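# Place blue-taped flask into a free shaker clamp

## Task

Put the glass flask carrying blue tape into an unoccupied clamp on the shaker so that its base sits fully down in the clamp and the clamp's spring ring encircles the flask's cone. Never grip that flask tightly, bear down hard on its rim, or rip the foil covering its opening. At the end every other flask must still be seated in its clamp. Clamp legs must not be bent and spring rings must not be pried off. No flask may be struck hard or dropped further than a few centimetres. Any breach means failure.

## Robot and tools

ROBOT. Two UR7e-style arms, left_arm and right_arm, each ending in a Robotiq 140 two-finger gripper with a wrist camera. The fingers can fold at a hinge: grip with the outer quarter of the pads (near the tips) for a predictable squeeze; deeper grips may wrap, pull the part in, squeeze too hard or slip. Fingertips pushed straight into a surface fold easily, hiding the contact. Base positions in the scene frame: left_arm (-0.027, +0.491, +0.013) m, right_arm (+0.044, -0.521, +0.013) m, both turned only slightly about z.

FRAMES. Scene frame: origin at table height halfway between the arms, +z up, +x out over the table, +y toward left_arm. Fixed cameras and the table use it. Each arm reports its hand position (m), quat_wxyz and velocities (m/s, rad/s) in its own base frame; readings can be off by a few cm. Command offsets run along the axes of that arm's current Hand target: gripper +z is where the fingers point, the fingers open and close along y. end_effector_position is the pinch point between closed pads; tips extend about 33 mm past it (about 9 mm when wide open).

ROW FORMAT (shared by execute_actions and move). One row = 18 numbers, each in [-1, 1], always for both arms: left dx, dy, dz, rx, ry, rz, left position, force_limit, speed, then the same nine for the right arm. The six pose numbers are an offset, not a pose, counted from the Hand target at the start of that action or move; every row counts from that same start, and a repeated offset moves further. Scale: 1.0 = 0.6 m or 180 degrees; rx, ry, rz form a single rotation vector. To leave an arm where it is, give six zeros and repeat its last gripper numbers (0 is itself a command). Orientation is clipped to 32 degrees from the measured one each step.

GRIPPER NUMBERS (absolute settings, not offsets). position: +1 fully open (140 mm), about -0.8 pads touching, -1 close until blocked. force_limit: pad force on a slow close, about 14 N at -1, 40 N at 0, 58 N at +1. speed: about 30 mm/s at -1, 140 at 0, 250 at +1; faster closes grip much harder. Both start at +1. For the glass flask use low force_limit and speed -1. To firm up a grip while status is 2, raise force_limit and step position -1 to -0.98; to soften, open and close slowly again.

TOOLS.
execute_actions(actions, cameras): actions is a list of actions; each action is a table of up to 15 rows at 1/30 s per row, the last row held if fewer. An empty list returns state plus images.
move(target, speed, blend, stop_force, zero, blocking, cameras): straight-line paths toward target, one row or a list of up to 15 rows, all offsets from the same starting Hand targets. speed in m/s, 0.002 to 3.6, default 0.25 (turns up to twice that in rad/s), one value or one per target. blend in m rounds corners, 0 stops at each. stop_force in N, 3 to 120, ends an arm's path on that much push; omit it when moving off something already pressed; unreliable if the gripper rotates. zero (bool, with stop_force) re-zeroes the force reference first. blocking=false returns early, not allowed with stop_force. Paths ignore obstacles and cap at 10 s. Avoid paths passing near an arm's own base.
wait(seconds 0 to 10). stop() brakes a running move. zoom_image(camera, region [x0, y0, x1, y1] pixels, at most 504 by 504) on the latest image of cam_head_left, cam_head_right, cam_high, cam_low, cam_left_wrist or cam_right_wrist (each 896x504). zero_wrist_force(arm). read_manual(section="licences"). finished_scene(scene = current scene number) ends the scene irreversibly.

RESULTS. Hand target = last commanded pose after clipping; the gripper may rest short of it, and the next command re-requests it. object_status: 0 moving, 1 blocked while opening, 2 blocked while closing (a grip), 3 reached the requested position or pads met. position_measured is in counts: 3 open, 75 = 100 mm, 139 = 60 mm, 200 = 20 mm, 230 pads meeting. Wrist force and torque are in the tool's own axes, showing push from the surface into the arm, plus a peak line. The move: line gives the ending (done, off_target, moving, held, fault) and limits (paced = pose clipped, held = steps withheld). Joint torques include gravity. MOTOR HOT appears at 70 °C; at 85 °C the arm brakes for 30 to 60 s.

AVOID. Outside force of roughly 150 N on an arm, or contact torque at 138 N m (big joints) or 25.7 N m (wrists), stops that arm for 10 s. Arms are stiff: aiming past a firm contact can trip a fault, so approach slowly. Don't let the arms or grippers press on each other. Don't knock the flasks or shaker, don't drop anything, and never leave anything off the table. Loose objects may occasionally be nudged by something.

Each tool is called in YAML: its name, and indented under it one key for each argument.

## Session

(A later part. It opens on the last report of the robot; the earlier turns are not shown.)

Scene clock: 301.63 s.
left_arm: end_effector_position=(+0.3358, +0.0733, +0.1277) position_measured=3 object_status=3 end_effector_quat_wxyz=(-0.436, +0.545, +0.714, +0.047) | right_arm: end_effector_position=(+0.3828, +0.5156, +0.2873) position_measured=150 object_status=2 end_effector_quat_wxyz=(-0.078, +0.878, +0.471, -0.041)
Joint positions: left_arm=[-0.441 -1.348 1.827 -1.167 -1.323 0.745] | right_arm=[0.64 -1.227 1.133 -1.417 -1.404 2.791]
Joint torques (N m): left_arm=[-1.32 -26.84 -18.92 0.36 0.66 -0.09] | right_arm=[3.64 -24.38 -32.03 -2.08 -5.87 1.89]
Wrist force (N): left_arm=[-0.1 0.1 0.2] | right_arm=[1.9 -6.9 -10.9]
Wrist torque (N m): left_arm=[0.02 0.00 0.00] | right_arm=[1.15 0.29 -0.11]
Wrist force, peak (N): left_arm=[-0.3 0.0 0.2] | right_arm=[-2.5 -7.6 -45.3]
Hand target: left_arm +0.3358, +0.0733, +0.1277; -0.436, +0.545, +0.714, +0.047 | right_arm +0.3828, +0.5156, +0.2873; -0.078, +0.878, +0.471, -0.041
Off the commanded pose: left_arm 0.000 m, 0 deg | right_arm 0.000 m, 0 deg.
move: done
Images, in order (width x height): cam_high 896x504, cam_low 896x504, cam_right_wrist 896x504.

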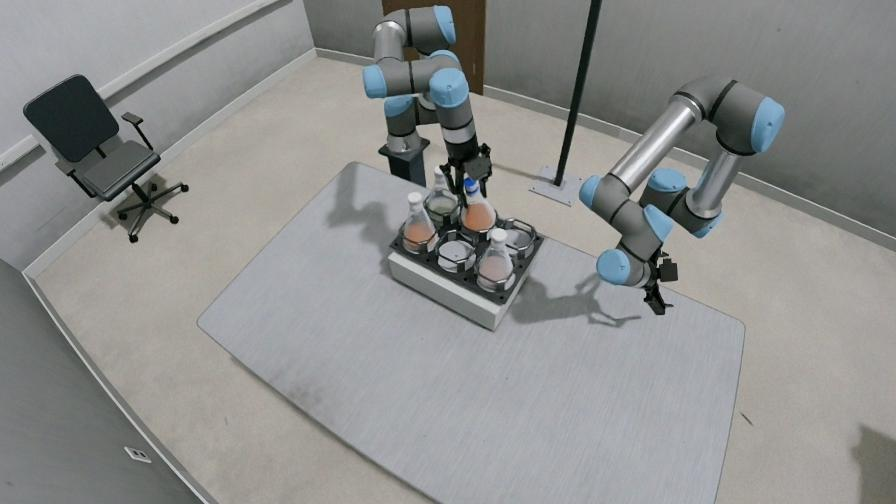

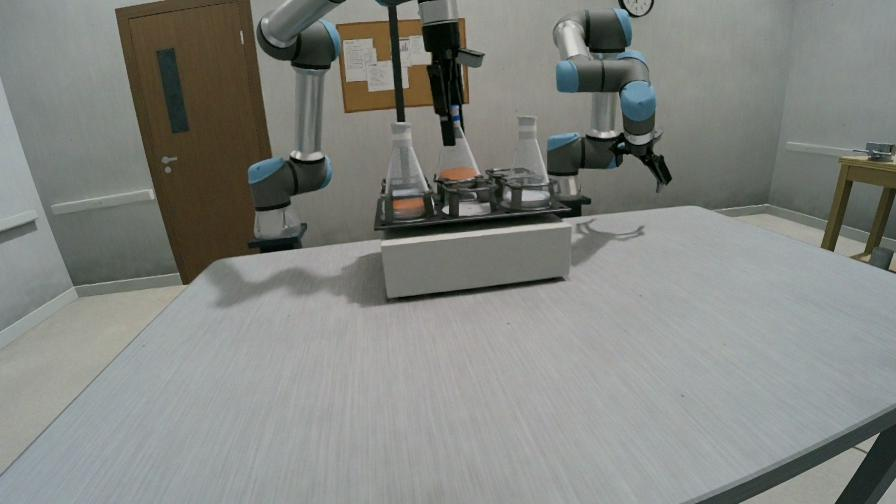

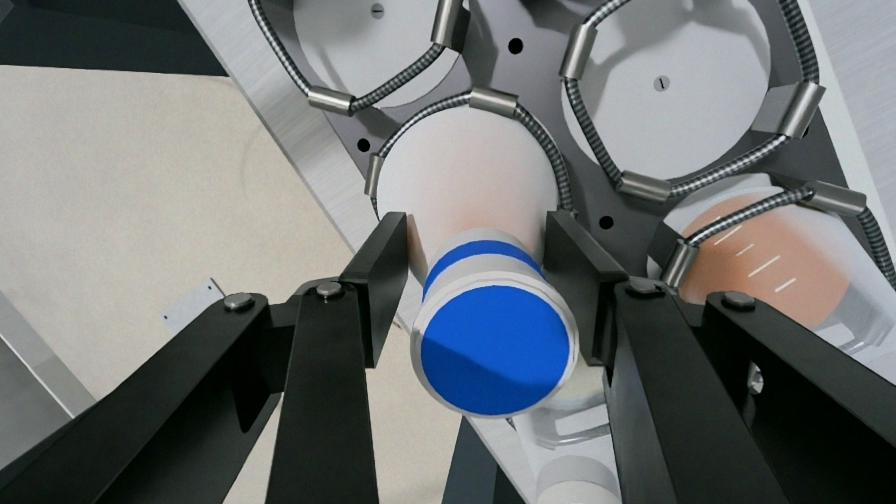

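move:
  target: [0,0,0,0,0,0,1,1,1,0,0.009,0.05,0,0,0,-1,-0.5,-1]
  speed: 0.015
  stop_force: 42
  cameras: ["cam_right_wrist","cam_low","cam_high"]

zoom_image:
  camera: "cam_low"
  region: [360, 70, 600, 240]

zoom_image:
  camera: "cam_high"
  region: [370, 130, 570, 310]

Scene clock: 315.07 s.
left_arm: end_effector_position=(+0.3358, +0.0733, +0.1277) position_measured=3 object_status=3 end_effector_quat_wxyz=(-0.436, +0.545, +0.714, +0.047) | right_arm: end_effector_position=(+0.3826, +0.5160, +0.2623) position_measured=150 object_status=2 end_effector_quat_wxyz=(-0.078, +0.878, +0.471, -0.041)
Joint positions: left_arm=[-0.441 -1.348 1.827 -1.167 -1.323 0.745] | right_arm=[0.64 -1.231 1.203 -1.484 -1.403 2.792]
Joint torques (N m): left_arm=[-1.04 -26.83 -18.97 0.25 0.9 -0.2] | right_arm=[-6.61 1.53 -21.02 -3.92 -9.22 0.25]
Wrist force (N): left_arm=[0.1 0.1 0.1] | right_arm=[-4.0 -25.6 -41.6]
Wrist torque (N m): left_arm=[0.02 -0.03 0.00] | right_arm=[1.79 0.31 -0.09]
Wrist force, peak (N): left_arm=[0.4 0.3 0.0] | right_arm=[-4.9 -35.4 -57.9]
Hand target: left_arm +0.3358, +0.0733, +0.1277; -0.436, +0.545, +0.714, +0.047 | right_arm +0.3828, +0.5158, +0.2623; -0.078, +0.878, +0.471, -0.041 (not the last commanded pose)
Off the commanded pose: left_arm 0.000 m, 0 deg | right_arm 0.006 m, 0 deg.
move: contact (right_arm)
Images, in order (width x height): cam_high 896x504, cam_low 896x504, cam_right_wrist 896x504.

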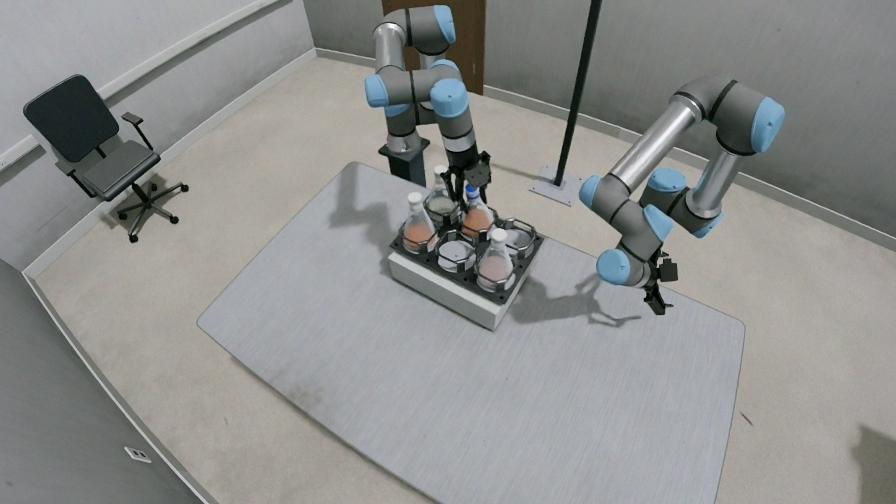

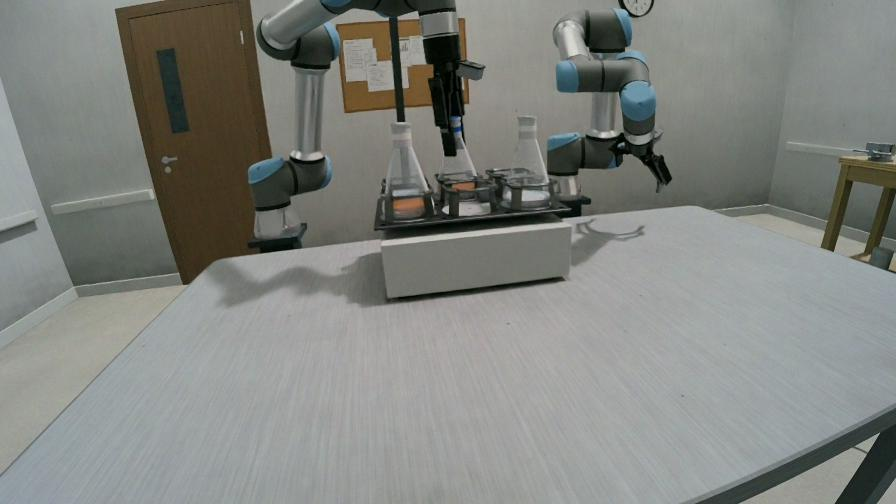

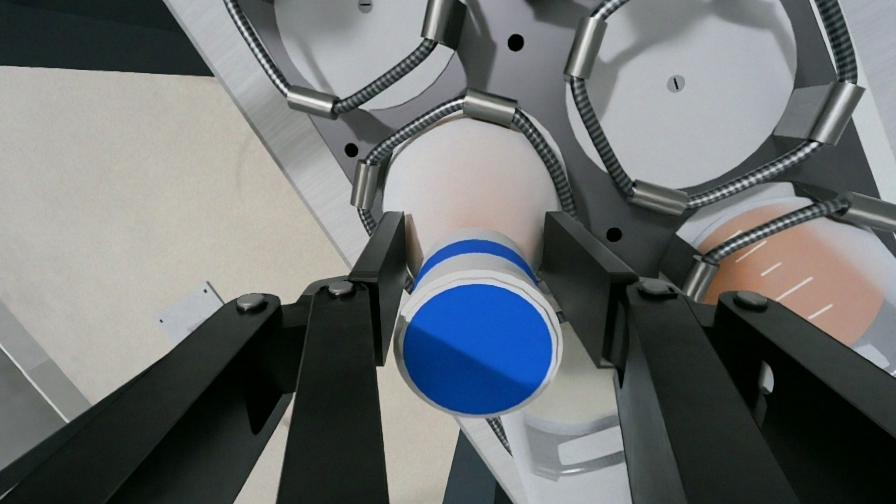

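Scaled by 2.100 from the camera's 896x504 image, which has a finer 1280x720 frame.

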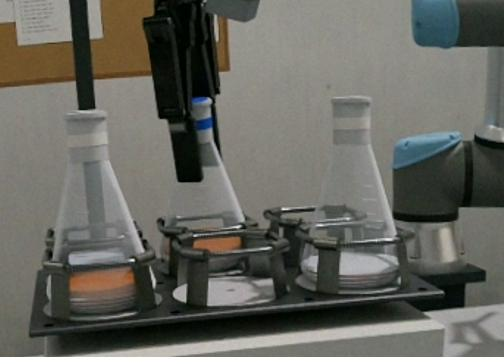

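Scaled by 2.520 from the camera's 896x504 image, which has a finer 1280x720 frame.

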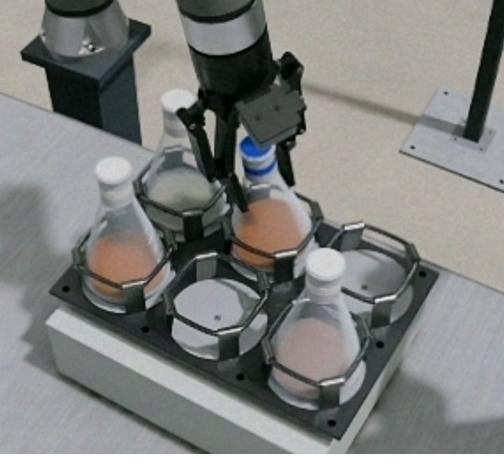

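move:
  target: [0,0,0,0,0,0,1,1,1,0,-0.036,0.012,-0.0556,0,0,-1,-0.5,-1]
  speed: 0.03
  cameras: ["cam_right_wrist","cam_low","cam_high"]

zoom_image:
  camera: "cam_low"
  region: [360, 70, 600, 240]

zoom_image:
  camera: "cam_high"
  region: [370, 130, 570, 310]

Scene clock: 331.23 s.
left_arm: end_effector_position=(+0.3358, +0.0733, +0.1277) position_measured=3 object_status=3 end_effector_quat_wxyz=(-0.436, +0.545, +0.714, +0.047) | right_arm: end_effector_position=(+0.3641, +0.5282, +0.2590) position_measured=150 object_status=2 end_effector_quat_wxyz=(-0.001, +0.881, +0.473, +0.001) end_effector_velocity=(+0.000, +0.001, +0.000) end_effector_angular_velocity=(+0.005, +0.004, -0.001)
Joint positions: left_arm=[-0.441 -1.348 1.827 -1.167 -1.323 0.745] | right_arm=[0.757 -1.247 1.236 -1.561 -1.569 2.914]
Joint velocities: left_arm=[within noise] | right_arm=[-0.003 0 0 0 0.007 -0.002]
Joint torques (N m): left_arm=[-1.5 -27.27 -18.85 0.14 0.8 -0.28] | right_arm=[2.95 -15.84 5.58 0.28 7.05 -1.9]
Wrist force (N): left_arm=[0.0 -0.1 0.0] | right_arm=[-17.5 12.8 -52.1]
Wrist torque (N m): left_arm=[-0.03 -0.02 0.00] | right_arm=[0.00 0.50 -0.36]
Wrist force, peak (N): left_arm=[0.2 0.4 0.2] | right_arm=[-17.4 13.1 -54.0]
Hand target: left_arm +0.3358, +0.0733, +0.1277; -0.436, +0.545, +0.714, +0.047 | right_arm +0.3640, +0.5283, +0.2590; -0.001, +0.881, +0.473, +0.000
Off the commanded pose: left_arm 0.000 m, 0 deg | right_arm 0.000 m, 0 deg.
move: done
Images, in order (width x height): cam_high 896x504, cam_low 896x504, cam_right_wrist 896x504.

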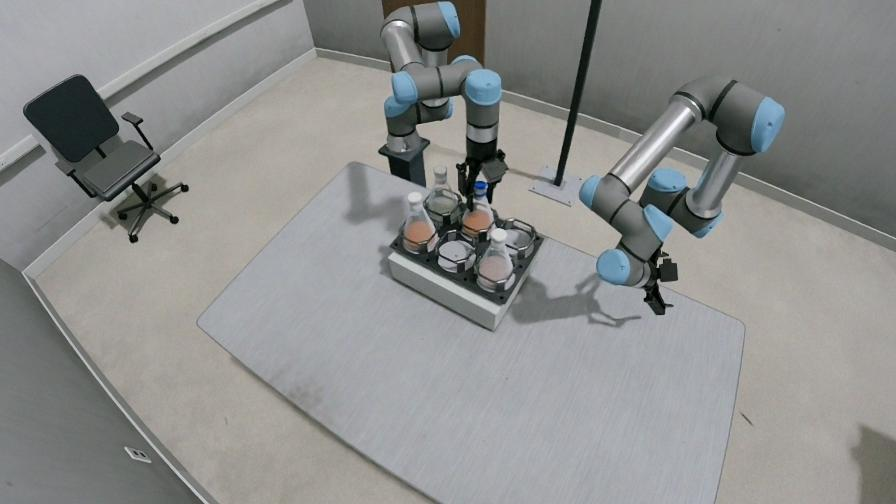

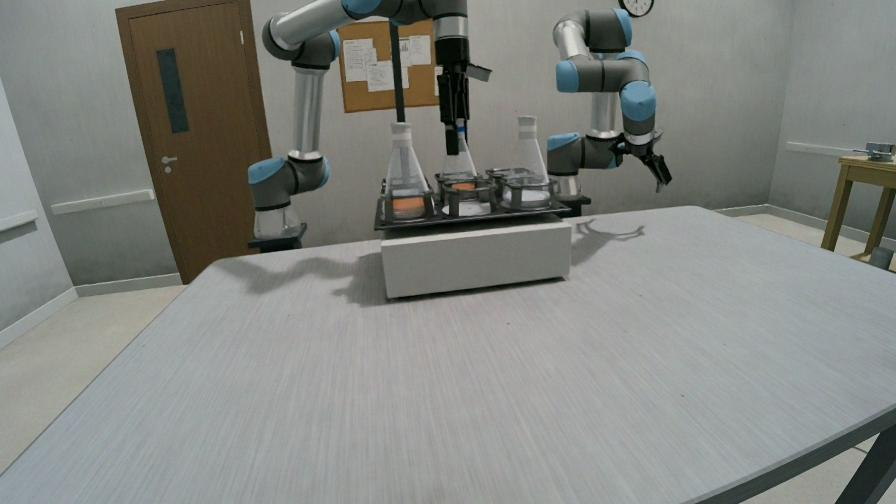

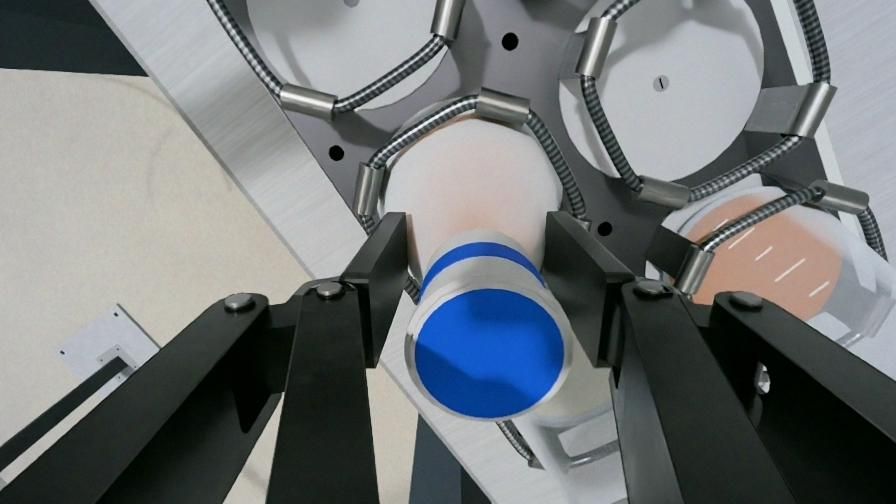

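Scaled by 2.100 from the camera's 896x504 image, which has a finer 1280x720 frame.

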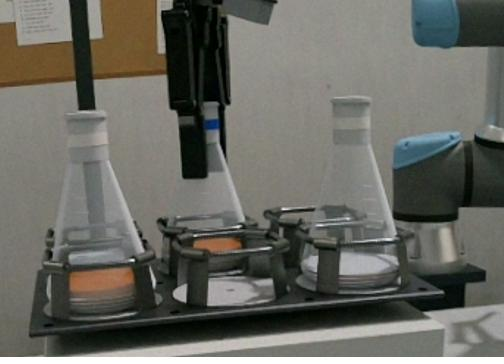

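Scaled by 2.520 from the camera's 896x504 image, which has a finer 1280x720 frame.

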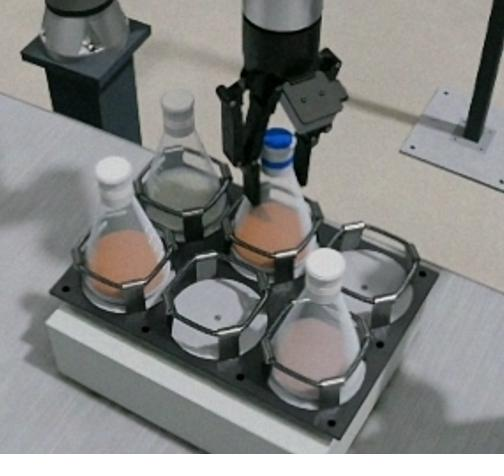

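execute_actions:
  actions:
    - [[0,0,-0.004,0,0,0,1,1,1,0,0,-0.004,0,0,0,-1,-0.5,-1]]
    - [[0,0,0,0,0,0,1,1,1,0,0,0,0,0,0,0.1,-1,-1]]
    - [[0,0,0,0,0,0,1,1,1,0,0,0,0,0,0,0.1,-1,-1]]
    - [[0,0,0,0,0,0,1,1,1,0,0,0,0,0,0,0.1,-1,-1]]
    - [[0,0,0,0,0,0,1,1,1,0,0,0,0,0,0,0.1,-1,-1]]

move:
  target: [0,0,0,0,0,0,1,1,1,0,0,-0.27,0,0,0,0.1,-1,-1]
  speed: 0.12
  cameras: ["cam_right_wrist","cam_low","cam_high","cam_head_right"]

zoom_image:
  camera: "cam_low"
  region: [360, 90, 600, 240]

zoom_image:
  camera: "cam_high"
  region: [370, 130, 570, 310]

zoom_image:
  camera: "cam_head_right"
  region: [390, 220, 570, 390]

Scene clock: 346.27 s.
left_arm: end_effector_position=(+0.3371, +0.0720, +0.1291) position_measured=3 object_status=3 end_effector_quat_wxyz=(-0.436, +0.545, +0.714, +0.047) | right_arm: end_effector_position=(+0.3640, +0.5282, +0.2614) position_measured=117 object_status=3 end_effector_quat_wxyz=(-0.001, +0.881, +0.473, +0.000)
Joint positions: left_arm=[-0.443 -1.346 1.82 -1.162 -1.323 0.744] | right_arm=[0.757 -1.247 1.23 -1.555 -1.569 2.913]
Joint torques (N m): left_arm=[4.57 -44.17 -10.09 -2.23 1.92 2.05] | right_arm=[-4.31 -49.79 -13.79 -0.66 2.68 -2.18]
Wrist force (N): left_arm=[0.2 0.0 0.1] | right_arm=[-1.6 0.5 0.5]
Wrist torque (N m): left_arm=[0.00 -0.04 0.05] | right_arm=[0.24 0.41 -0.24]
Wrist force, peak (N): left_arm=[0.1 0.2 0.8] | right_arm=[-17.5 13.7 -54.7]
Hand target: left_arm +0.3371, +0.0720, +0.1291; -0.436, +0.545, +0.714, +0.047 | right_arm +0.3640, +0.5282, +0.2614; -0.001, +0.881, +0.473, +0.000
Off the commanded pose: left_arm 0.000 m, 0 deg | right_arm 0.000 m, 0 deg.

Scene clock: 348.10 s.
left_arm: end_effector_position=(+0.3371, +0.0720, +0.1291) position_measured=3 object_status=3 end_effector_quat_wxyz=(-0.436, +0.545, +0.714, +0.047) | right_arm: end_effector_position=(+0.3641, +0.5279, +0.4232) position_measured=117 object_status=3 end_effector_quat_wxyz=(-0.001, +0.881, +0.473, +0.000)
Joint positions: left_arm=[-0.443 -1.346 1.82 -1.162 -1.323 0.744] | right_arm=[0.756 -1.126 0.626 -1.072 -1.569 2.913]
Joint torques (N m): left_arm=[4.39 -44.66 -10.18 -2.11 1.85 2.16] | right_arm=[6.84 -50.67 -27.28 -2.8 -2.42 1.99]
Wrist force (N): left_arm=[0.2 0.0 0.0] | right_arm=[-1.8 0.7 0.6]
Wrist torque (N m): left_arm=[0.01 -0.05 0.05] | right_arm=[0.27 0.44 -0.13]
Wrist force, peak (N): left_arm=[0.1 0.4 0.0] | right_arm=[-1.5 0.7 2.4]
Hand target: left_arm +0.3371, +0.0720, +0.1291; -0.436, +0.545, +0.714, +0.047 | right_arm +0.3641, +0.5278, +0.4234; -0.001, +0.881, +0.473, +0.000
Off the commanded pose: left_arm 0.000 m, 0 deg | right_arm 0.000 m, 0 deg.
move: done
Images, in order (width x height): cam_head_right 896x504, cam_high 896x504, cam_low 896x504, cam_right_wrist 896x504.

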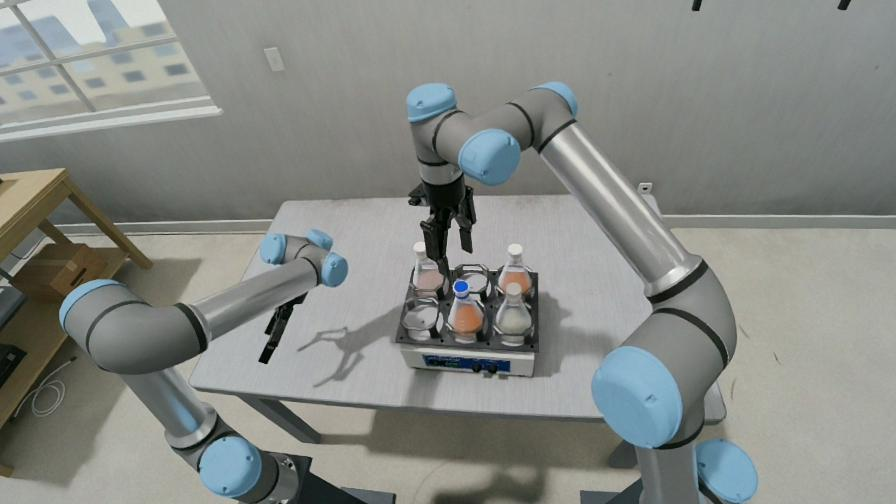

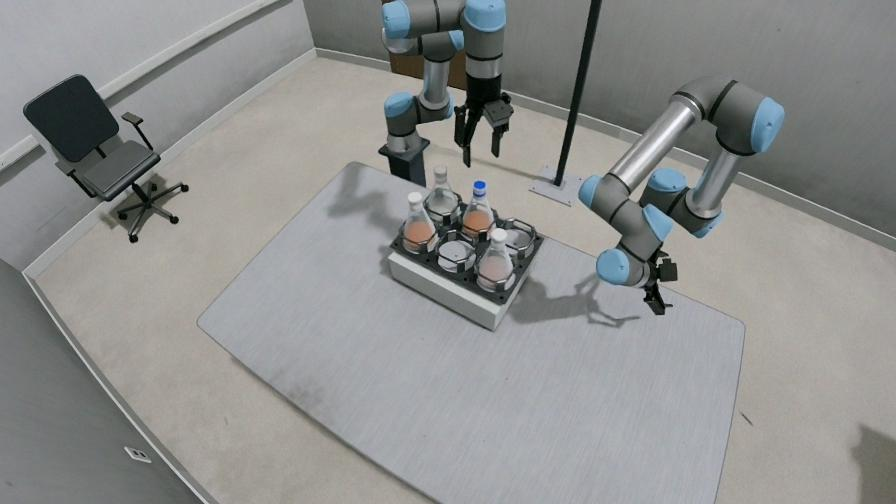

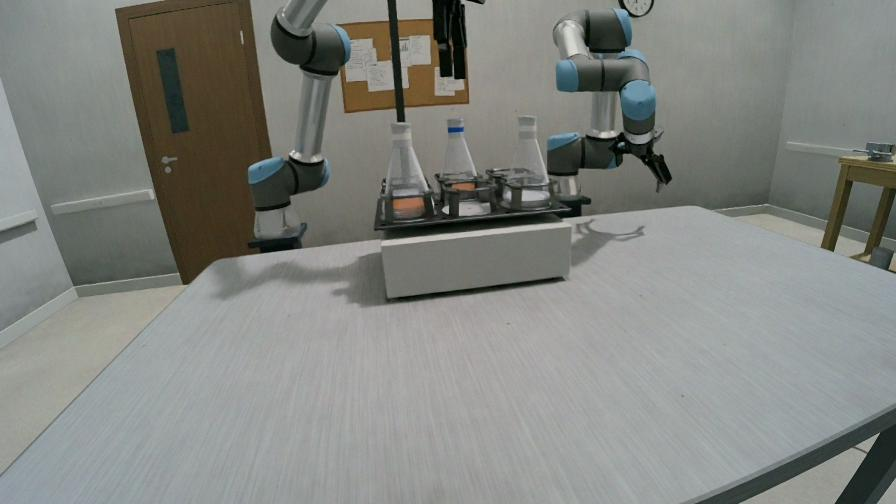

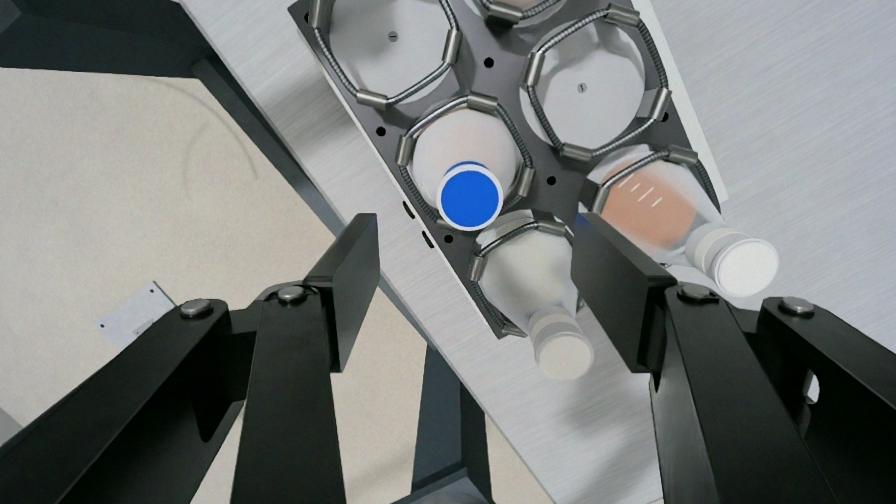

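Scaled by 2.100 from the camera's 896x504 image, which has a finer 1280x720 frame.

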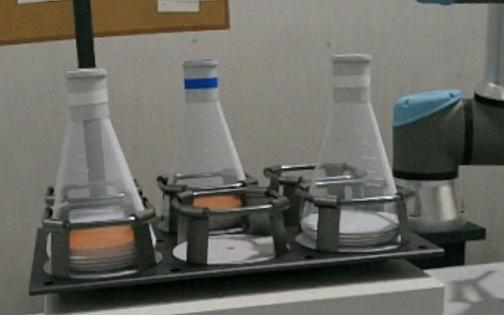

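Scaled by 2.520 from the camera's 896x504 image, which has a finer 1280x720 frame.

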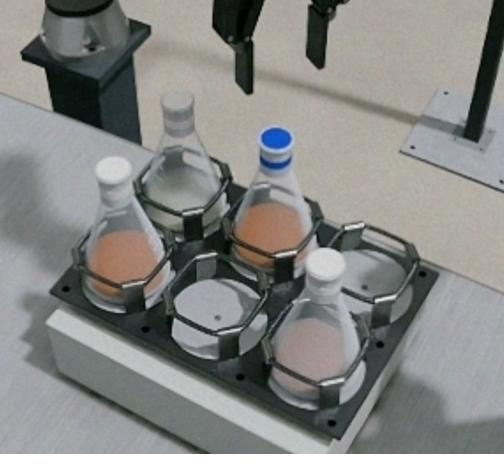

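Scaled by 2.800 from the camera's 896x504 image, which has a finer 1280x720 frame.

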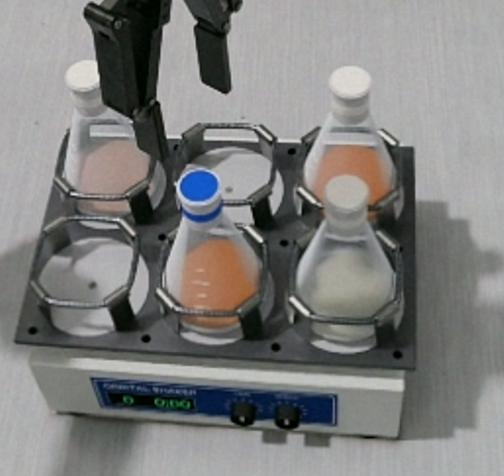

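finished_scene:
  scene: 2

The scene is finished: the task was done.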